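# Three arms load dated cartons into flow lane

## Task

Put the cartons into the flow lane sorted by their dates, with the oldest date at the front of the lane.

## Robot and tools

Setup: three identical i2rt Big YAM arms, arm1, arm2 and arm3. Each has six revolute joints, a two-finger gripper and a wrist camera. Feet in the scene frame (metres, quaternion w,x,y,z): arm1 at (-1.399, -0.834, 0.768) quat (0.518, 0.002, 0.002, -0.855); arm2 at (-0.549, -0.349, 0.753) quat (0.266, -0.006, 0.004, 0.964); arm3 at (0.555, 0.297, 0.850) quat (0.406, 0.001, 0.000, -0.914). Each foot faces its own +x. Table tops under the arms are at z=0.720. Reach is about 1.0 m from the joint1 axis. Cameras: arm1_cam_wrist, arm2_cam_wrist, arm3_cam_wrist (on the hands), and cam_a and cam_b (fixed in the room). Images are 896x504. Loose objects may occasionally get nudged by outside forces.

Frame: one scene frame for everything, origin on the floor, +z up, metres. The hand point sits between the finger pads, about 1 cm behind the tips. Fingers point along the hand's +z axis and close along its y axis. Reported hand positions grow less accurate at long reach.

Joints (absolute, radians unless noted; tolerance for done in brackets):
- joint1_rad -2.879..2.879 (0.045): yaw about the foot, positive counter-clockwise seen from above. 0 is the foot's facing.
- joint2_rad 0..3.141 (0.14): shoulder. 0 means the upper arm points back; raising it lifts the arm up and forward.
- joint3_rad 0..3.019 (0.09): elbow. 0 is fully folded.
- joint4_rad -1.692..1.57 (0.055): hand pitch, positive tips the fingers up.
- joint5_rad -1.57..1.57 (0.03): sideways swing, positive to the arm's right.
- joint6_rad -2.094..2.094 (0.035): roll, positive clockwise viewed from behind the hand.
- gripper_m 0..0.093 (0.003): the gap between the fingertips in metres. Each finger pushes with roughly 50-64 N.

move: arguments arm1, arm2, arm3 (one object per arm) and cameras. An arm you leave out keeps whatever it was last told.
- "joints" maps joint names to absolute targets.
- "target" is one list of 7 numbers [x, y, z, qw, qx, qy, qz]. It is an absolute hand pose in the scene frame, in metres. The hand moves toward it on a straight line starting from its current hand_target.
- "speed" is that line's top speed, 0.002-0.5 m/s, default 0.25. Turning is capped at twice that value in rad/s. speed is refused without target.
- When target is given, joints may contain only gripper_m.
- cameras is a list drawn from the five names or "all". Omitting it or giving null means all cameras; [] means none.

All motions in one call start together. All hand paths in a call finish together, paced by the slowest. A path lasts 0.5-10 s, and a call lasts at most 15 s. Paths do not avoid obstacles or other arms. Each step clips the commanded pose to within 100 mm and 20 degrees of the measured hand. Expect errors of a centimetre or more, overshoot above speed near full stretch, and wide swings in joint moves. Unknown keys make a call invalid. Out-of-range values get it refused, and a refused call cancels your later move/wait/finished_scene calls in the same reply.

wait: seconds 0-10, plus optional cameras. Nothing new is commanded.
zoom_image: camera plus region [x0, y0, x1, y1] in image pixels, origin top-left, at most 504x504. It works only on a camera shown in the latest images.
read_manual: section "licences". This returns licence text only.
finished_scene: scene = the current scene's number. This is irreversible, and the carton order must hold without the robots.

Results:
- A "move" line such as "move: arm1 done; arm2 time_out".
- Per-arm joint_positions, joint velocities ("within noise" when idle), torques, the hand pose, and hand_target while a motion is still running.
- A "pictures" line gives the order of the images.
- Arms not named in the call are listed "as last shown"; unchanged lines are omitted.

Status words:
- off_target: the joint stopped short and may still be pushing.
- time_out: the joint missed its time, and its target is reset near where it stands.
- not_followed: the targets were withheld by the self/arm-collision check. This shows as "joint command not followed" or "pose unreachable", and the arm may keep trying.
- on_its_own: actions you did not command; "held at" is the current target.
- limit_stop_at_motor_heat: resend the target.
To relieve a joint that keeps pushing, send it its reported position.

Gripper: gripping hard, it reads up to 0.005 m below the object's width. Closed on nothing it reads 0.000-0.002. In free air it reads about 0.002 m wider than the real gap. Full force is reached about 0.005 m below the first-contact reading. Open well above the reading to release.

Torques are given per arm joint in N m, positive toward a larger joint value. Joints 3 and 4 wrap at ±28 N m.

Heat: holding loads, staying stretched out or pushing against obstacles warms the motors. A MOTOR HOT line appears at 85 °C. At 100 °C an OVER-TEMPERATURE FAULT drops that arm for 30-60 s or more.

Avoid:
- Any hard press or hit between two arms. Their collision check is imperfect, and fingers, gripper housings and cameras can still meet.
- Knocking cartons off the work area or onto the floor.
- Dropping or releasing cartons while they move.
- Slamming, and long hard pushes.

Camera calibration (K, distortion, T_world_to_cam) is approximate. Fixed cameras may have shifted up to 2.3° and 9 mm. Results list any changed numbers. Thinking time lets the scene run on with the last command held.

Each tool is called after "Emit:" as name([rows], argument=value, ...), one row to a line, values as JSON.

## Session

Emit:
move()

Scene clock: 0.00 s.
Joint torques (N m): no reading
Heat: arm1: hottest joint1_rad 38 °C; arm2: hottest joint2_rad 38 °C; arm3: hottest joint1_rad 34 °C.
Joint velocities: within noise
arm1.joint_positions: joint1_rad=-0.673 joint2_rad=+0.309 joint3_rad=+1.652 joint4_rad=-1.445 joint5_rad=+0.074 joint6_rad=+0.649 gripper_m=+0.09396
arm1.joint_status: not commanded
arm1.hand: x=-1.4166 y=-0.8303 z=+1.4250 quat_wxyz=(-0.314, -0.735, +0.110, +0.590) (m; scene frame)
arm1.hand_target: x=-1.4142 y=-0.8293 z=+1.4310 quat_wxyz=(-0.317, -0.730, +0.109, +0.595) (m; scene frame)
arm1.hand_status: not commanded
arm2.joint_positions: joint1_rad=+0.476 joint2_rad=+0.332 joint3_rad=+1.575 joint4_rad=-1.257 joint5_rad=-0.072 joint6_rad=+0.112 gripper_m=+0.09396
arm2.joint_status: not commanded
arm2.hand: x=-0.6104 y=-0.3497 z=+1.4288 quat_wxyz=(+0.047, +0.714, -0.041, -0.697) (m; scene frame)
arm2.hand_target: x=-0.6038 y=-0.3501 z=+1.4337 quat_wxyz=(+0.046, +0.708, -0.040, -0.704) (m; scene frame)
arm2.hand_status: not commanded
arm3.joint_positions: joint1_rad=-0.550 joint2_rad=+0.600 joint3_rad=+1.480 joint4_rad=-1.361 joint5_rad=+0.227 joint6_rad=+0.219 gripper_m=+0.09396
arm3.joint_status: not commanded
arm3.hand: x=+0.3456 y=+0.2770 z=+1.4325 quat_wxyz=(-0.035, -0.852, +0.030, +0.522) (m; scene frame)
arm3.hand_target: x=+0.3492 y=+0.2781 z=+1.4412 quat_wxyz=(-0.038, -0.846, +0.031, +0.530) (m; scene frame)
arm3.hand_status: not commanded
pictures: arm1_cam_wrist, arm2_cam_wrist, arm3_cam_wrist, cam_a, cam_b
camera_calibration:
arm1_cam_wrist: T_world_to_cam=[[-0.233747, 0.772478, -0.590457, 1.15499], [0.800658, -0.191621, -0.567652, 1.78181], [-0.551643, -0.605441, -0.5737, -0.343145], [0, 0, 0, 1]] pos_world=[-1.34594, -0.758522, 1.49656]
arm2_cam_wrist: T_world_to_cam=[[0.00681463, 0.992875, -0.118968, 0.519398], [0.585586, -0.1004, -0.804369, 1.4796], [-0.810582, -0.0641843, -0.582097, 0.43732], [0, 0, 0, 1]] pos_world=[-0.515487, -0.339076, 1.5065]
arm3_cam_wrist: T_world_to_cam=[[0.0199272, 0.994206, -0.105631, -0.130109], [0.894945, -0.0648395, -0.441441, 0.342894], [-0.445732, -0.0857376, -0.891051, 1.57728], [0, 0, 0, 1]] pos_world=[0.398764, 0.28682, 1.54306]

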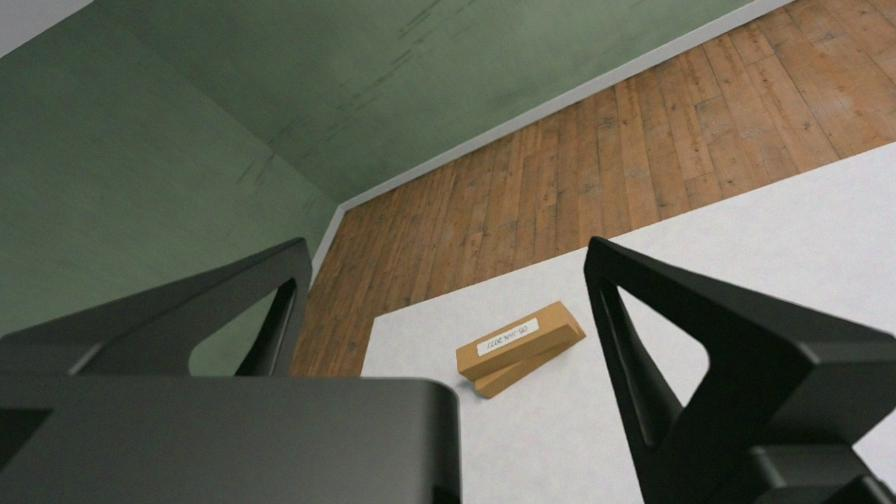

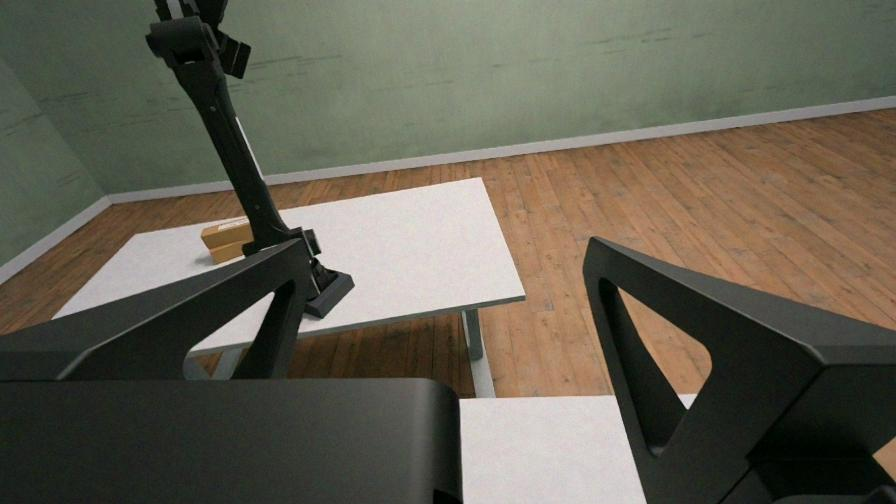

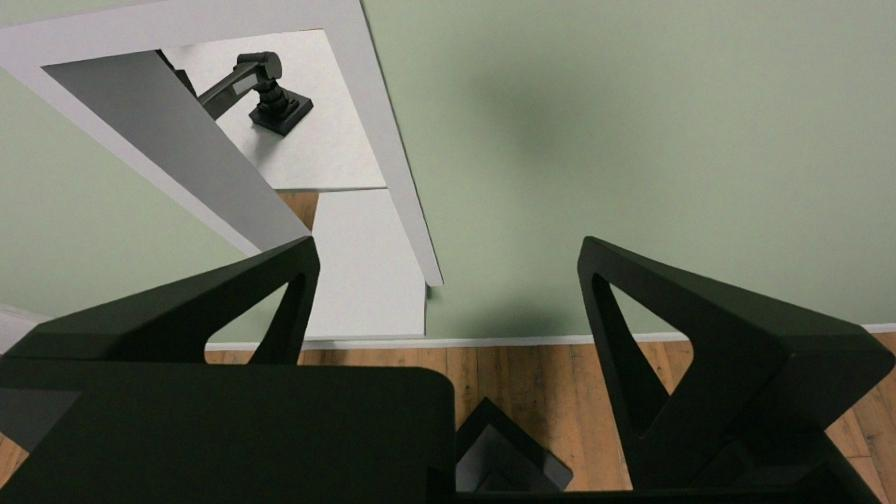

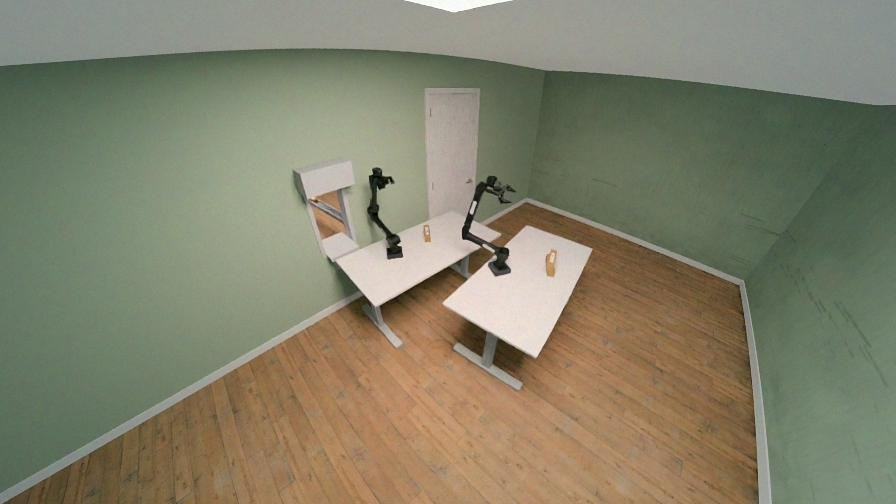

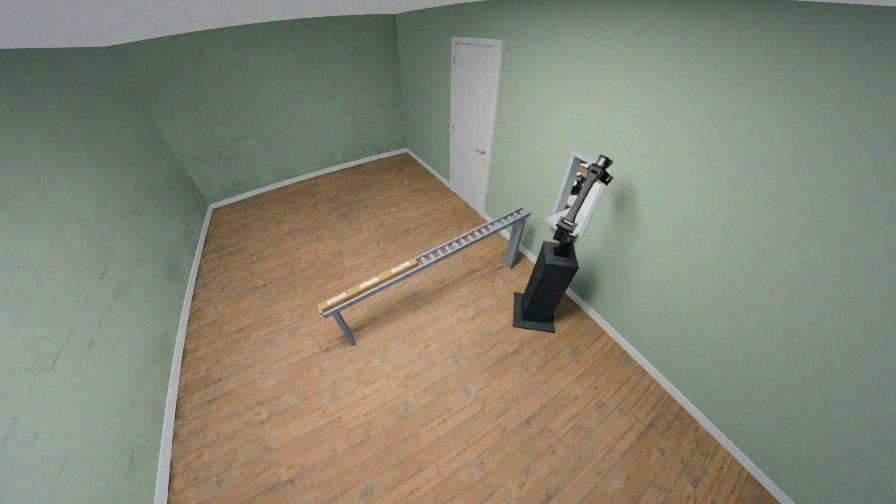

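Emit:
zoom_image(camera="cam_b", region=[310, 190, 540, 330])

Emit:
zoom_image(camera="cam_b", region=[315, 250, 425, 320])

Emit:
zoom_image(camera="cam_a", region=[400, 210, 450, 250])

Emit:
zoom_image(camera="arm1_cam_wrist", region=[440, 290, 600, 410])

Emit:
zoom_image(camera="arm2_cam_wrist", region=[180, 190, 300, 280])

Emit:
zoom_image(camera="cam_a", region=[280, 150, 380, 280])

Emit:
zoom_image(camera="cam_a", region=[530, 240, 570, 285])

Scaled by 2.191 from the camera's 896x504 image, which has a finer 1280x720 frame.

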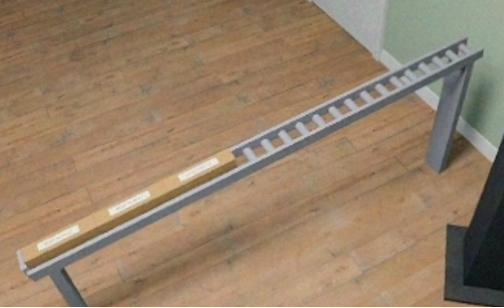

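Scaled by 4.582 from the camera's 896x504 image, which has a finer 1280x720 frame.

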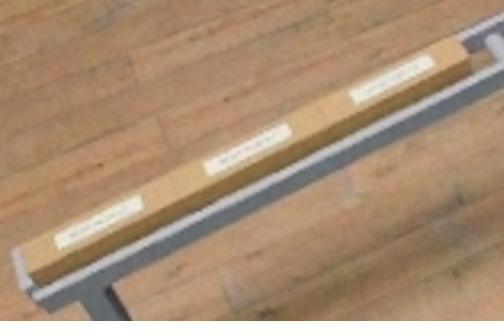

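Scaled by 10.080 from the camera's 896x504 image, which has a finer 1280x720 frame.

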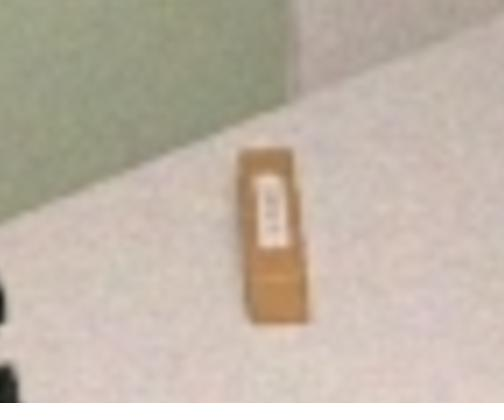

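Scaled by 3.150 from the camera's 896x504 image, which has a finer 1280x720 frame.

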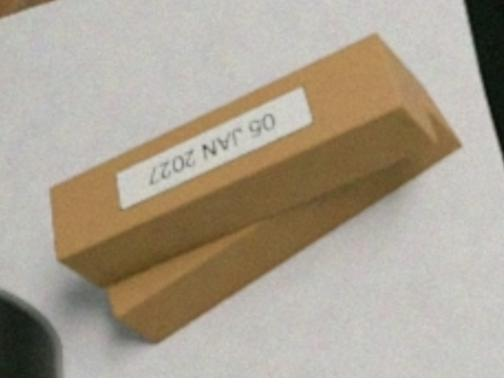

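Scaled by 4.200 from the camera's 896x504 image, which has a finer 1280x720 frame.

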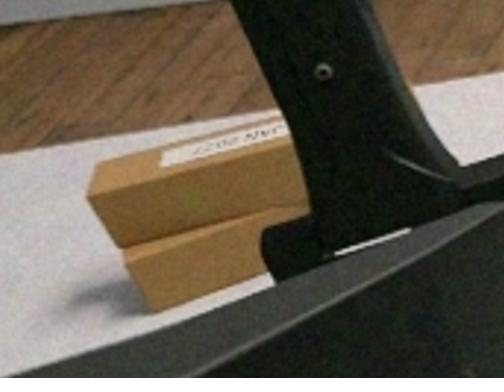

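Scaled by 3.877 from the camera's 896x504 image, which has a finer 1280x720 frame.

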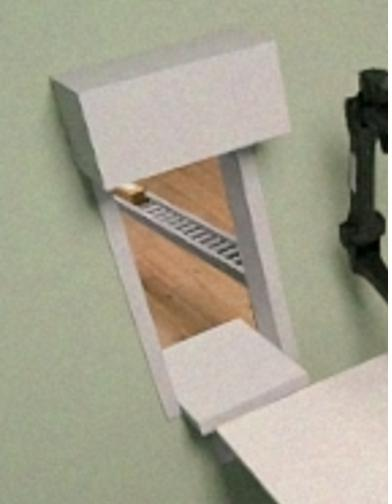

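Scaled by 11.200 from the camera's 896x504 image, which has a finer 1280x720 frame.

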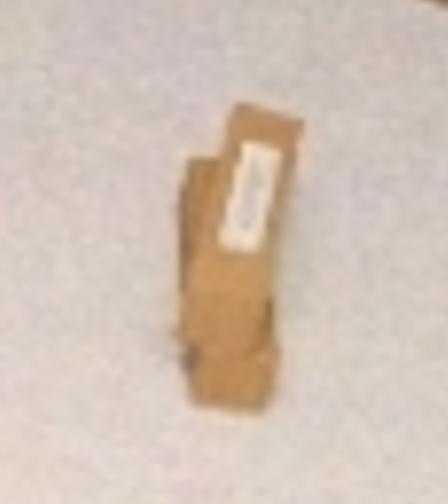

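Emit:
move(arm1={"joints":{"joint1_rad":-0.34,"joint4_rad":-1.55,"joint5_rad":0,"joint6_rad":0}}, arm2={"joints":{"joint1_rad":2.05,"joint4_rad":-1.55,"joint5_rad":0,"joint6_rad":0}}, arm3={"joints":{"joint1_rad":1.6,"joint2_rad":1.2,"joint3_rad":1.7,"joint4_rad":-1.2,"joint5_rad":0,"joint6_rad":0}})

Scene clock: 25.17 s.
Joint torques (N m): arm1=[2.02 9.99 4.86 1.26 0 -0.06] | arm2=[0.5 10.11 5.87 1.69 0.01 -0.12] | arm3=[-0.15 -11.93 13.98 1.94 0.08 -0.02]
move: arm1 done; arm2 done; arm3 done
arm1.joint_positions: joint1_rad=-0.356 joint2_rad=+0.309 joint3_rad=+1.652 joint4_rad=-1.541 joint5_rad=+0.002 joint6_rad=+0.009 gripper_m=+0.09397
arm1.joint_status: all done
arm1.hand: x=-1.4074 y=-0.8429 z=+1.4017 quat_wxyz=(-0.227, -0.725, -0.275, +0.589) (m; scene frame)
arm2.joint_positions: joint1_rad=+2.041 joint2_rad=+0.332 joint3_rad=+1.575 joint4_rad=-1.540 joint5_rad=-0.001 joint6_rad=+0.011 gripper_m=+0.09398
arm2.joint_status: all done
arm2.hand: x=-0.5577 y=-0.3863 z=+1.3611 quat_wxyz=(+0.414, +0.591, +0.541, -0.432) (m; scene frame)
arm3.joint_positions: joint1_rad=+1.605 joint2_rad=+1.201 joint3_rad=+1.674 joint4_rad=-1.209 joint5_rad=-0.002 joint6_rad=+0.007 gripper_m=+0.09399
arm3.joint_status: all done
arm3.hand: x=+0.9133 y=-0.0058 z=+1.3678 quat_wxyz=(-0.382, -0.316, -0.857, +0.137) (m; scene frame)
pictures: arm1_cam_wrist, arm2_cam_wrist, arm3_cam_wrist, cam_a, cam_b
camera_calibration:
arm1_cam_wrist: T_world_to_cam=[[-0.684901, 0.728606, -0.00660457, -0.337206], [0.564783, 0.525134, -0.636595, 2.12758], [-0.460359, -0.439735, -0.77117, 0.185872], [0, 0, 0, 1]]
arm2_cam_wrist: T_world_to_cam=[[-0.996505, 0.0825729, -0.0126679, -0.508599], [0.0720402, 0.772626, -0.63076, 1.20515], [-0.0422961, -0.629468, -0.775874, 0.912146], [0, 0, 0, 1]]
arm3_cam_wrist: T_world_to_cam=[[-0.653128, -0.756958, -0.0209489, 0.621629], [-0.73962, 0.643614, -0.196779, 0.950224], [0.162437, -0.113028, -0.980224, 1.31474], [0, 0, 0, 1]]

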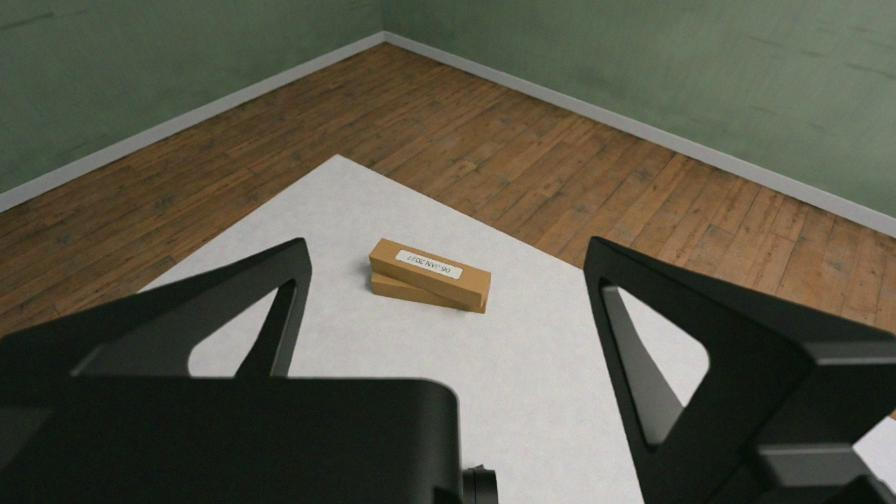

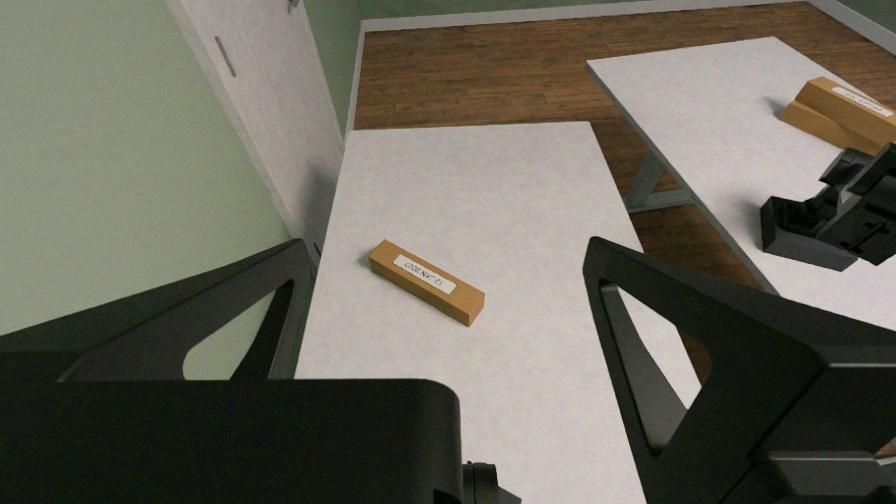

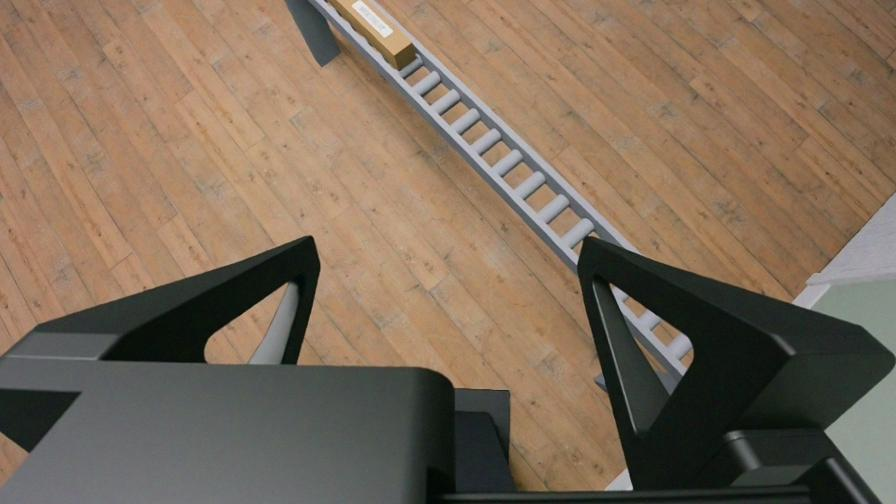

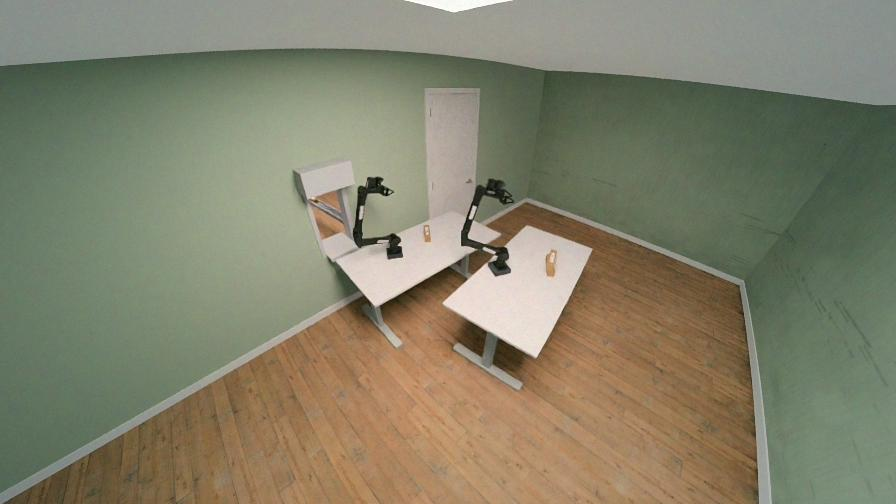

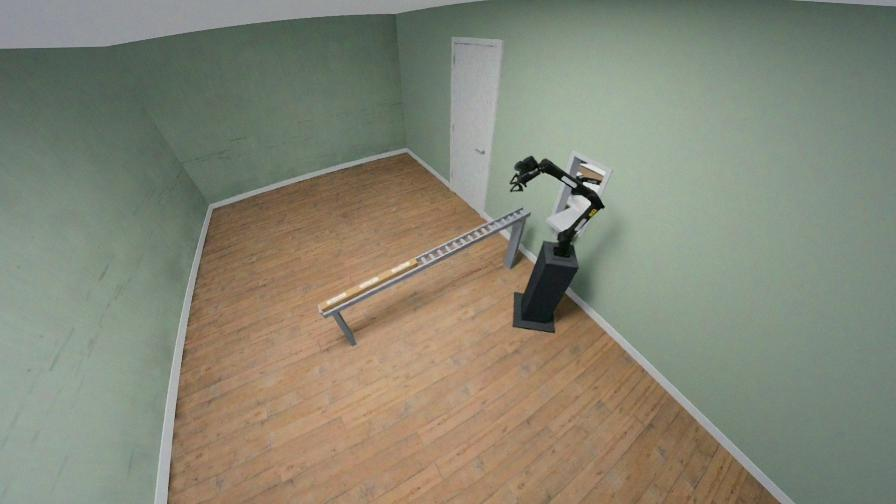

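Emit:
zoom_image(camera="arm1_cam_wrist", region=[360, 220, 500, 320])

Emit:
zoom_image(camera="arm2_cam_wrist", region=[360, 225, 500, 335])

Emit:
zoom_image(camera="arm3_cam_wrist", region=[300, 0, 440, 80])

Emit:
zoom_image(camera="cam_b", region=[500, 140, 640, 270])

Scaled by 3.600 from the camera's 896x504 image, which has a finer 1280x720 frame.

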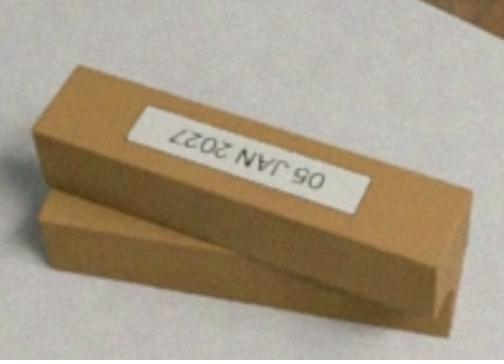

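Scaled by 3.600 from the camera's 896x504 image, which has a finer 1280x720 frame.

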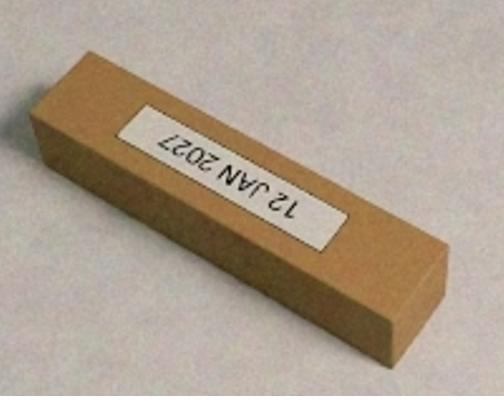

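Scaled by 3.600 from the camera's 896x504 image, which has a finer 1280x720 frame.

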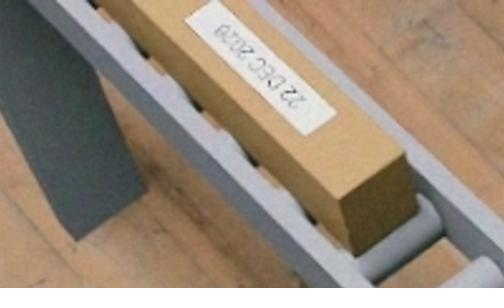

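Scaled by 3.600 from the camera's 896x504 image, which has a finer 1280x720 frame.

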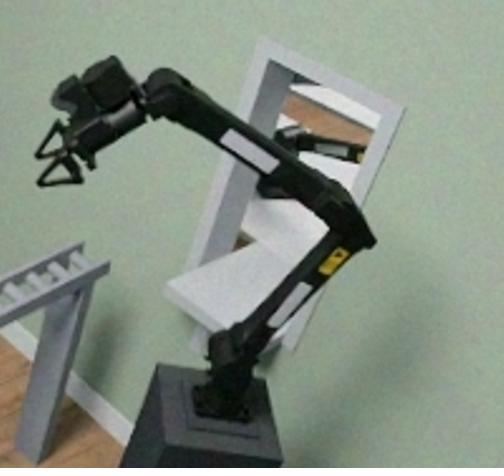

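Emit:
move(arm1={"target":[-1.684,-1.172,1.05,0,0.566,0.824,0]}, arm2={"joints":{"joint1_rad":-1.88}}, arm3={"joints":{"joint1_rad":-0.46,"joint4_rad":-1.4}})

Scene clock: 49.83 s.
Joint torques (N m): arm1=[1.85 -14.33 13 -0.28 0.06 -0.08] | arm2=[-0.44 9.82 5.96 1.69 0.04 -0.12] | arm3=[0.73 -11.69 13.72 1.02 -0.02 -0.01]
Heat: arm1: hottest joint1_rad 38 °C; arm2: hottest joint2_rad 38 °C; arm3: hottest joint3_rad 39 °C.
move: arm1 off_target; arm2 done; arm3 done
arm1.joint_positions: joint1_rad=-0.236 joint2_rad=+1.489 joint3_rad=+1.471 joint4_rad=-1.599 joint5_rad=-0.004 joint6_rad=-1.060 gripper_m=+0.09398
arm1.hand: x=-1.6811 y=-1.1590 z=+1.0263 quat_wxyz=(-0.004, -0.576, -0.817, -0.025) (m; scene frame)
arm1.hand_target: x=-1.6832 y=-1.1710 z=+1.0499 quat_wxyz=(+0.000, -0.566, -0.824, +0.000) (m; scene frame)
arm1.hand_status: off_target (0.027 m and 3.3 deg from the pose sent, 0.555 m and 100.9 deg at the start)
arm2.joint_positions: joint1_rad=-1.873 joint2_rad=+0.332 joint3_rad=+1.575 joint4_rad=-1.540 joint5_rad=-0.001 joint6_rad=+0.011 gripper_m=+0.09402
arm2.joint_status: all done
arm2.hand: x=-0.5211 y=-0.3127 z=+1.3605 quat_wxyz=(-0.556, +0.287, -0.751, -0.210) (m; scene frame)
arm3.joint_positions: joint1_rad=-0.464 joint2_rad=+1.201 joint3_rad=+1.674 joint4_rad=-1.389 joint5_rad=+0.002 joint6_rad=+0.007 gripper_m=+0.09401
arm3.joint_status: all done
arm3.hand: x=+0.1453 y=+0.1389 z=+1.3362 quat_wxyz=(-0.060, -0.932, -0.172, +0.315) (m; scene frame)
pictures: arm1_cam_wrist, arm2_cam_wrist, arm3_cam_wrist, cam_a, cam_b
camera_calibration:
arm1_cam_wrist: T_world_to_cam=[[-0.938562, -0.337812, -0.0706042, -1.89364], [-0.301684, 0.703751, 0.643211, -0.353904], [-0.167597, 0.624994, -0.762427, 1.34861], [0, 0, 0, 1]]
arm2_cam_wrist: T_world_to_cam=[[0.656081, -0.754588, 0.0124212, 0.0870656], [-0.585823, -0.519585, -0.621967, 0.386496], [0.475783, 0.400784, -0.782945, 1.56137], [0, 0, 0, 1]]
arm3_cam_wrist: T_world_to_cam=[[-0.347175, 0.937679, -0.0150705, -0.0587773], [0.937765, 0.346977, -0.0142797, -0.163563], [-0.00816069, -0.0190901, -0.999784, 1.46279], [0, 0, 0, 1]]

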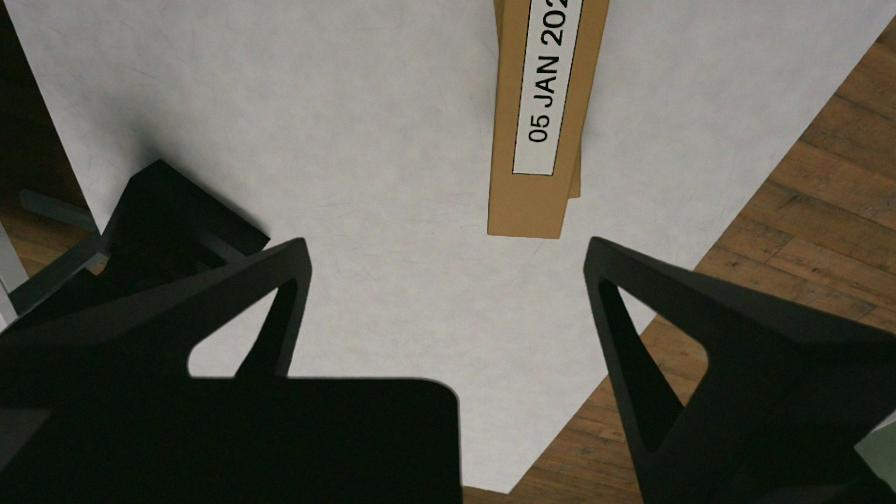

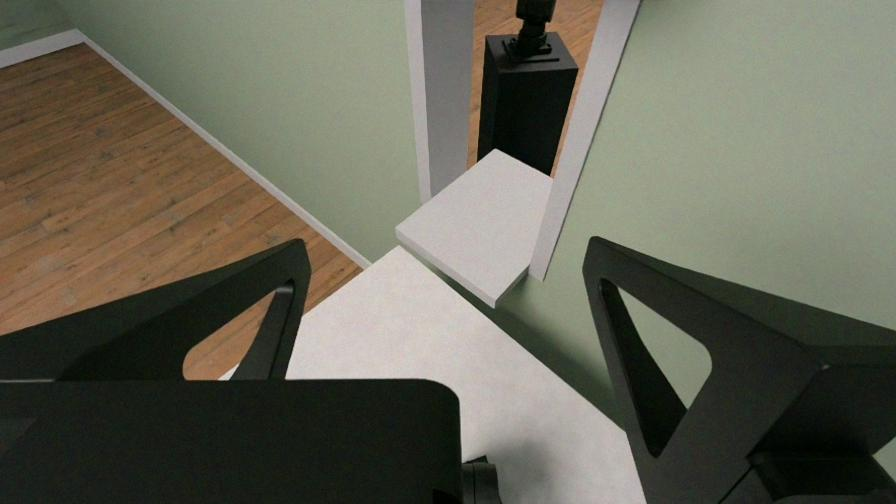

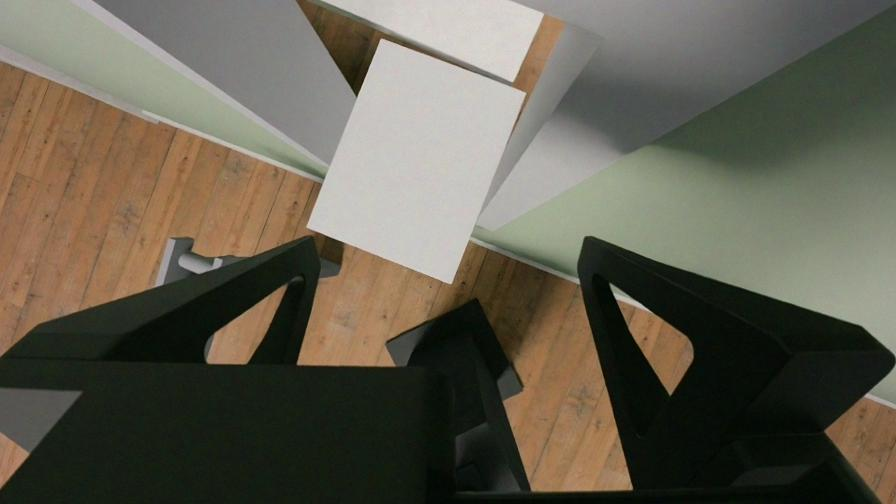

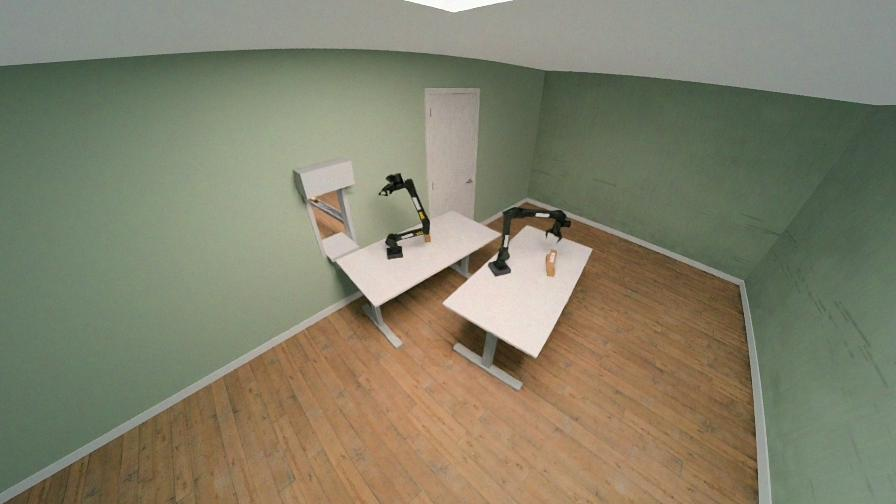

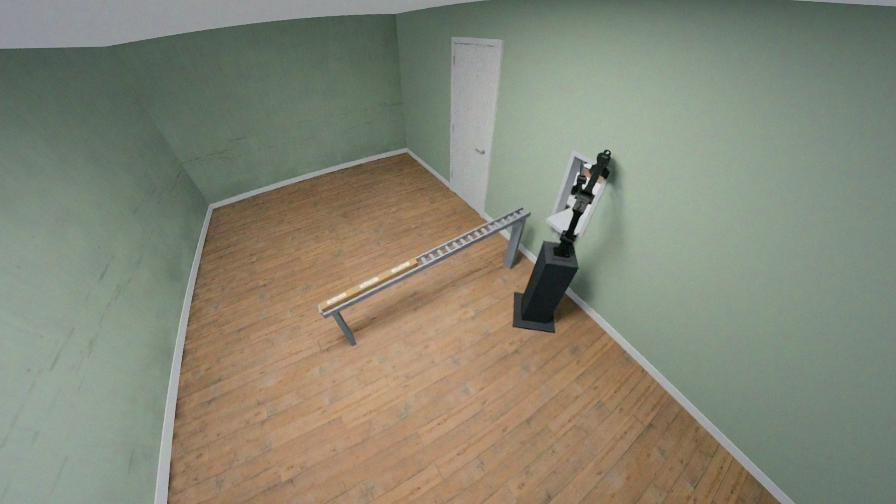

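Emit:
move(arm1={"target":[-1.725,-1.185,1.015,0,0.566,0.824,0]}, arm2={"joints":{"joint1_rad":2.1,"joint6_rad":0.9}}, arm3={"target":[0.62,-0.24,1.15,0,0.707,-0.707,0]})

Emit:
move(arm2={"target":[-0.538,-0.817,1.0,0,0.334,0.943,0]}, arm3={"target":[0.65,-0.24,1.15,0,0,1,0]})

Scene clock: 86.77 s.
move: arm1 off_target; arm2 done; arm3 off_target
arm1.hand_status: off_target (0.028 m and 3.4 deg from the pose sent, 0.052 m and 3.3 deg at the start)
arm2.joint_status: all done
arm3.hand_status: off_target (0.013 m and 64.5 deg from the pose sent, 0.635 m and 115.0 deg at the start; pose on its path clipped on 79 of 165 steps; a joint's target at an end of its range on 118 of 165 steps)

Scene clock: 94.60 s.
Joint torques (N m): arm1=[-0.56 -14.62 12.96 0.39 0.05 -0.06] | arm2=[0.67 -11.34 14.61 -0.17 -0.03 -0.12] | arm3=[-0.73 -19.49 9.57 -0.59 -0.62 0.23]
move: arm2 off_target; arm3 off_target
arm1.joint_positions: joint1_rad=-0.252 joint2_rad=+1.572 joint3_rad=+1.491 joint4_rad=-1.543 joint5_rad=-0.003 joint6_rad=-1.108 gripper_m=+0.09398
arm1.hand: x=-1.7054 y=-1.1755 z=+0.9981 quat_wxyz=(-0.004, -0.563, -0.826, -0.029) (m; scene frame)
arm2.joint_positions: joint1_rad=+2.134 joint2_rad=+1.561 joint3_rad=+1.456 joint4_rad=-1.517 joint5_rad=+0.007 joint6_rad=-0.847 gripper_m=+0.09402
arm2.hand: x=-0.5419 y=-0.7999 z=+0.9828 quat_wxyz=(-0.006, +0.343, +0.939, +0.018) (m; scene frame)
arm2.hand_target: x=-0.5379 y=-0.8158 z=+0.9999 quat_wxyz=(+0.000, +0.334, +0.943, +0.000) (m; scene frame)
arm2.hand_status: off_target (0.025 m and 2.5 deg from the pose sent, 0.562 m and 120.4 deg at the start; pose on its path clipped on 26 of 235 steps; a joint's target at an end of its range on 12 of 235 steps)
arm3.joint_positions: joint1_rad=+0.603 joint2_rad=+1.799 joint3_rad=+1.536 joint4_rad=-1.694 joint5_rad=-1.556 joint6_rad=+2.086 gripper_m=+0.09402
arm3.hand: x=+0.6563 y=-0.2344 z=+1.1643 quat_wxyz=(+0.265, -0.619, +0.349, -0.651) (m; scene frame)
arm3.hand_target: x=+0.6496 y=-0.2393 z=+1.1497 quat_wxyz=(+0.278, -0.608, +0.368, -0.647) (m; scene frame)
arm3.hand_status: off_target (0.017 m and 139.1 deg from the pose sent, 0.028 m and 151.9 deg at the start; pose on its path clipped on 214 of 235 steps; a joint's target at an end of its range on 235 of 235 steps)
pictures: arm1_cam_wrist, arm2_cam_wrist, arm3_cam_wrist, cam_a, cam_b
camera_calibration:
arm1_cam_wrist: T_world_to_cam=[[-0.926598, -0.368107, -0.0768996, -1.93292], [-0.327959, 0.690957, 0.644221, -0.392253], [-0.184008, 0.622154, -0.760964, 1.30055], [0, 0, 0, 1]]
arm2_cam_wrist: T_world_to_cam=[[-0.640895, -0.767431, -0.0174284, -0.945991], [-0.629002, 0.512006, 0.584984, -0.498188], [-0.440011, 0.385876, -0.810857, 0.990004], [0, 0, 0, 1]]
arm3_cam_wrist: T_world_to_cam=[[0.0883806, 0.602092, 0.79352, -0.839898], [-0.665464, -0.55708, 0.496809, -0.270431], [0.741179, -0.571967, 0.351435, -0.906624], [0, 0, 0, 1]]

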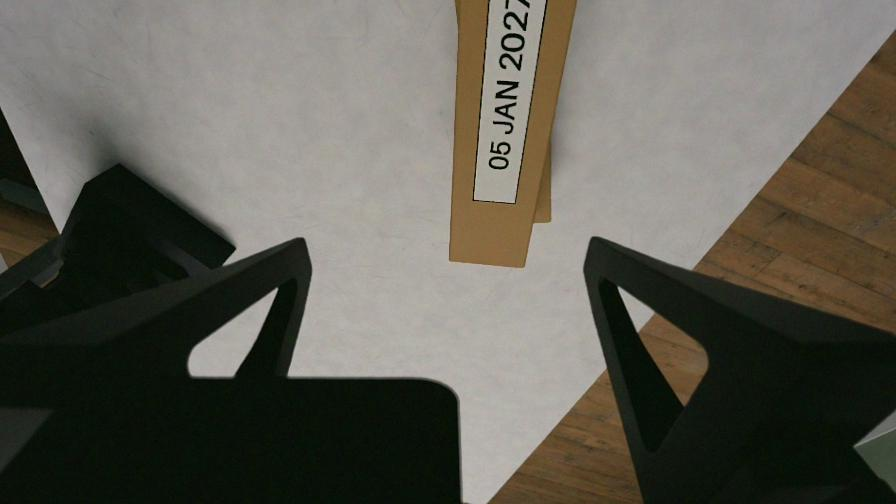

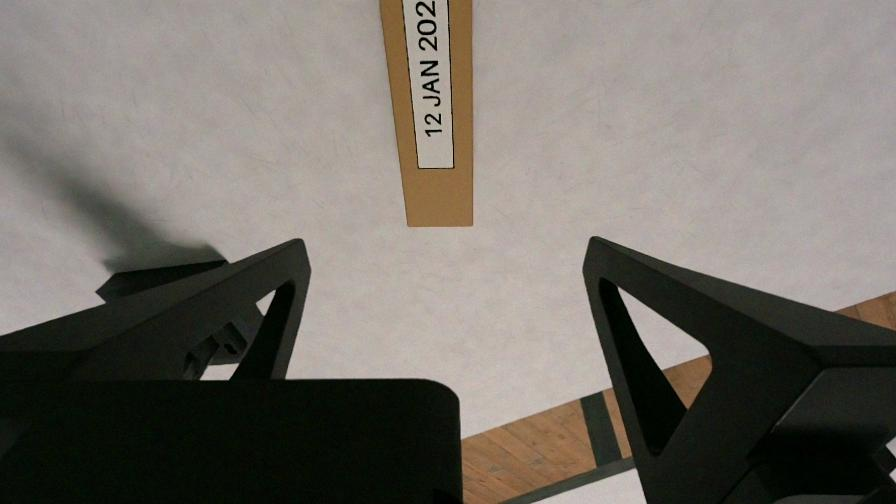

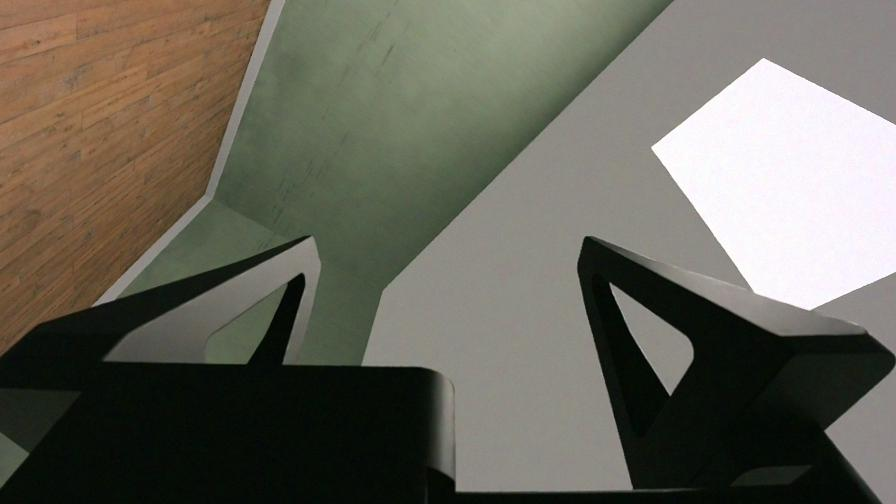

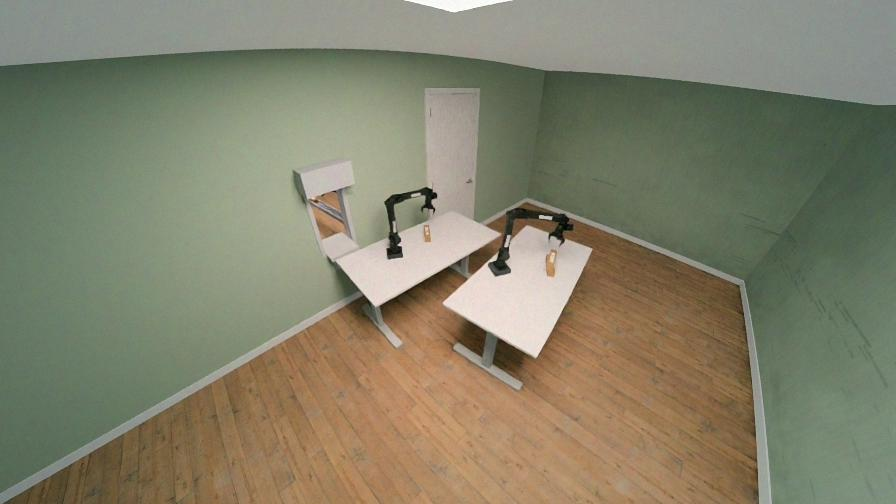

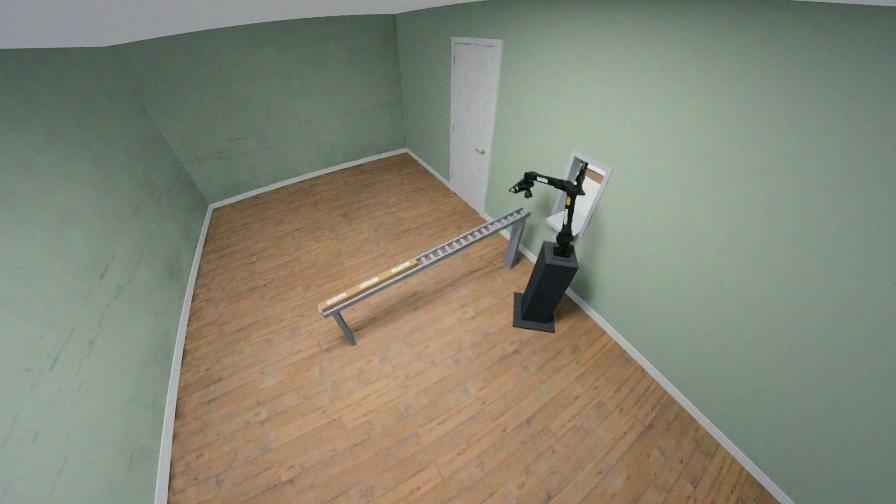

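Emit:
move(arm1={"target":[-1.738,-1.206,0.93,0,0.574,0.819,0]}, arm3={"joints":{"joint1_rad":1.0,"joint2_rad":1.5,"joint3_rad":1.55,"joint4_rad":-1.6,"joint5_rad":0,"joint6_rad":0}}, cameras=["arm1_cam_wrist","arm3_cam_wrist"])

Emit:
move(arm1={"target":[-1.738,-1.206,0.865,0,0.574,0.819,0],"speed":0.1}, cameras=["arm1_cam_wrist","arm3_cam_wrist","cam_a"])

Scene clock: 109.93 s.
Heat: arm1: hottest joint3_rad 44 °C; arm2: hottest joint3_rad 42 °C; arm3: hottest joint3_rad 39 °C.
move: arm1 off_target; arm3 done
arm1.hand_status: off_target (0.011 m and 2.0 deg from the pose sent, 0.081 m and 3.7 deg at the start)
arm3.joint_status: all done
pictures: arm1_cam_wrist, arm3_cam_wrist
camera_calibration:
arm1_cam_wrist: T_world_to_cam=[[-0.931905, -0.358778, -0.0532037, -1.9928], [-0.308486, 0.706885, 0.636513, -0.271966], [-0.190758, 0.609583, -0.769428, 1.23635], [0, 0, 0, 1]]
arm3_cam_wrist: T_world_to_cam=[[-0.969557, -0.244761, -0.00717992, 0.629854], [-0.202356, 0.784378, 0.586348, -0.427131], [-0.137884, 0.56995, -0.810028, 1.20967], [0, 0, 0, 1]]

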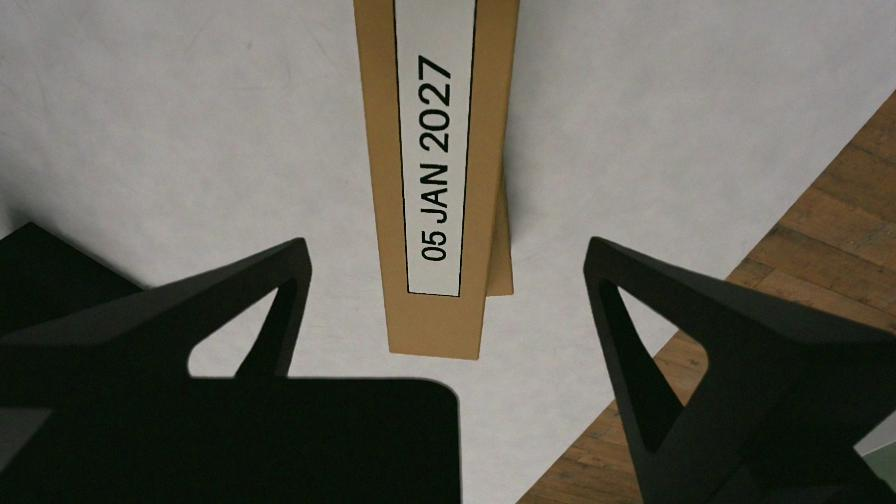

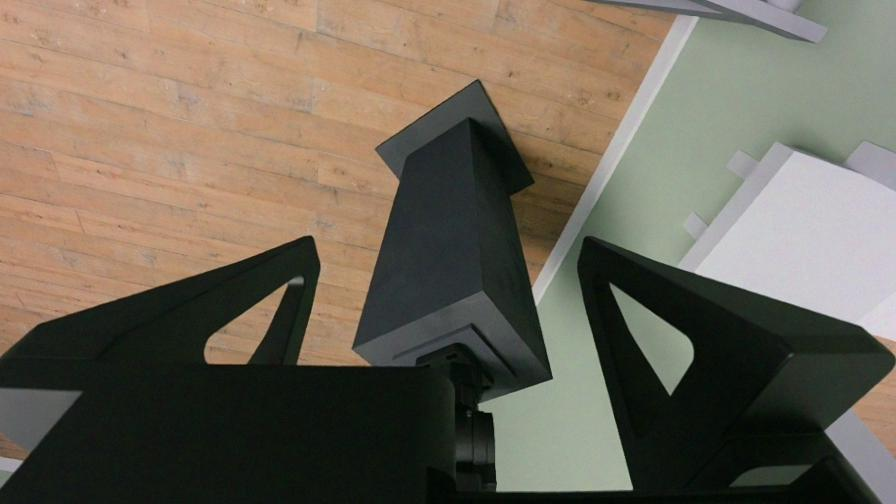

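Scene clock: 111.23 s.
Joint torques (N m): arm1=[0.15 -16.62 8.17 0.49 0 0.11] | arm2=[0.67 -11.4 14.58 -0.18 -0.03 -0.12] | arm3=[-0.5 -16.44 12.41 0.65 0.12 -0.03]
move: arm1 done
arm1.joint_positions: joint1_rad=-0.252 joint2_rad=+1.729 joint3_rad=+1.331 joint4_rad=-1.181 joint5_rad=-0.003 joint6_rad=-1.096 gripper_m=+0.09398
arm1.hand: x=-1.7323 y=-1.2050 z=+0.8645 quat_wxyz=(-0.001, -0.568, -0.823, -0.007) (m; scene frame)
arm1.hand_target: x=-1.7381 y=-1.2059 z=+0.8650 quat_wxyz=(+0.000, -0.574, -0.819, +0.000) (m; scene frame)
arm1.hand_status: done (0.006 m and 1.2 deg from the pose sent, 0.057 m and 2.0 deg at the start)
arm2.joint_positions: joint1_rad=+2.134 joint2_rad=+1.561 joint3_rad=+1.456 joint4_rad=-1.517 joint5_rad=+0.007 joint6_rad=-0.847 gripper_m=+0.09402
arm2.hand: x=-0.5419 y=-0.7999 z=+0.9828 quat_wxyz=(-0.006, +0.343, +0.939, +0.018) (m; scene frame)
arm3.joint_positions: joint1_rad=+1.007 joint2_rad=+1.488 joint3_rad=+1.536 joint4_rad=-1.607 joint5_rad=-0.002 joint6_rad=+0.009 gripper_m=+0.09402
arm3.hand: x=+0.6728 y=-0.1289 z=+1.1363 quat_wxyz=(-0.006, -0.608, -0.794, +0.002) (m; scene frame)
pictures: arm1_cam_wrist, arm3_cam_wrist, cam_a
camera_calibration:
arm1_cam_wrist: T_world_to_cam=[[-0.932563, -0.359046, -0.0375747, -2.01238], [-0.300796, 0.715253, 0.630821, -0.206752], [-0.199618, 0.599583, -0.775018, 1.17025], [0, 0, 0, 1]]
arm3_cam_wrist: T_world_to_cam=[[-0.969463, -0.245131, -0.00717551, 0.629738], [-0.202653, 0.784302, 0.586346, -0.426939], [-0.138104, 0.569895, -0.810029, 1.20982], [0, 0, 0, 1]]

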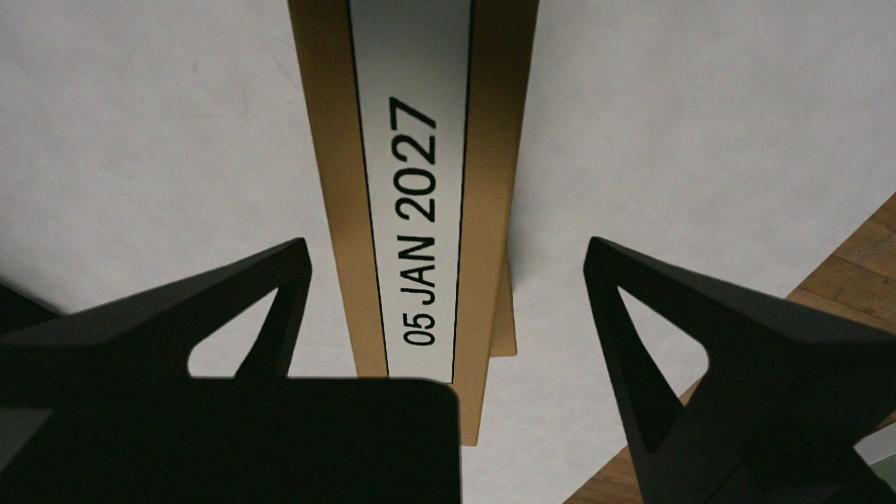

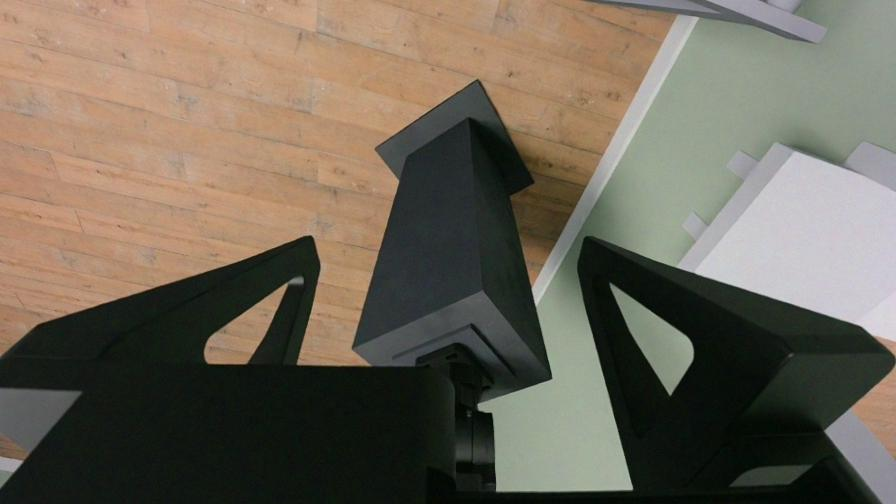

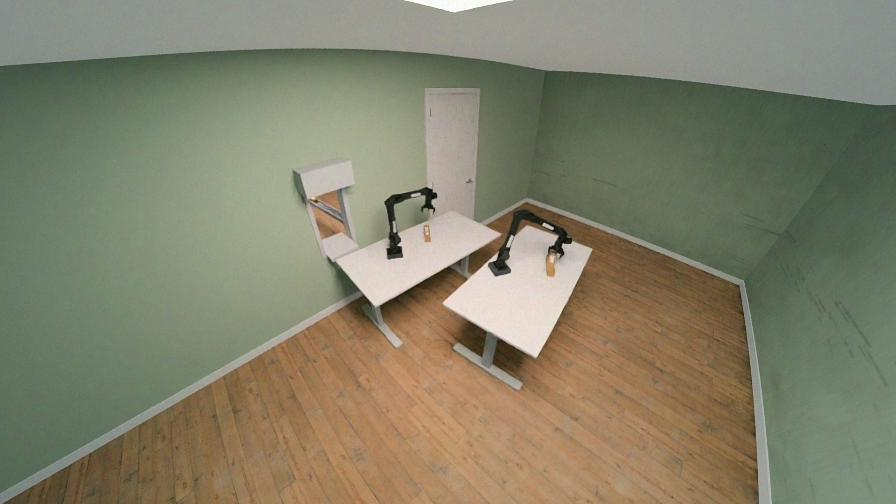

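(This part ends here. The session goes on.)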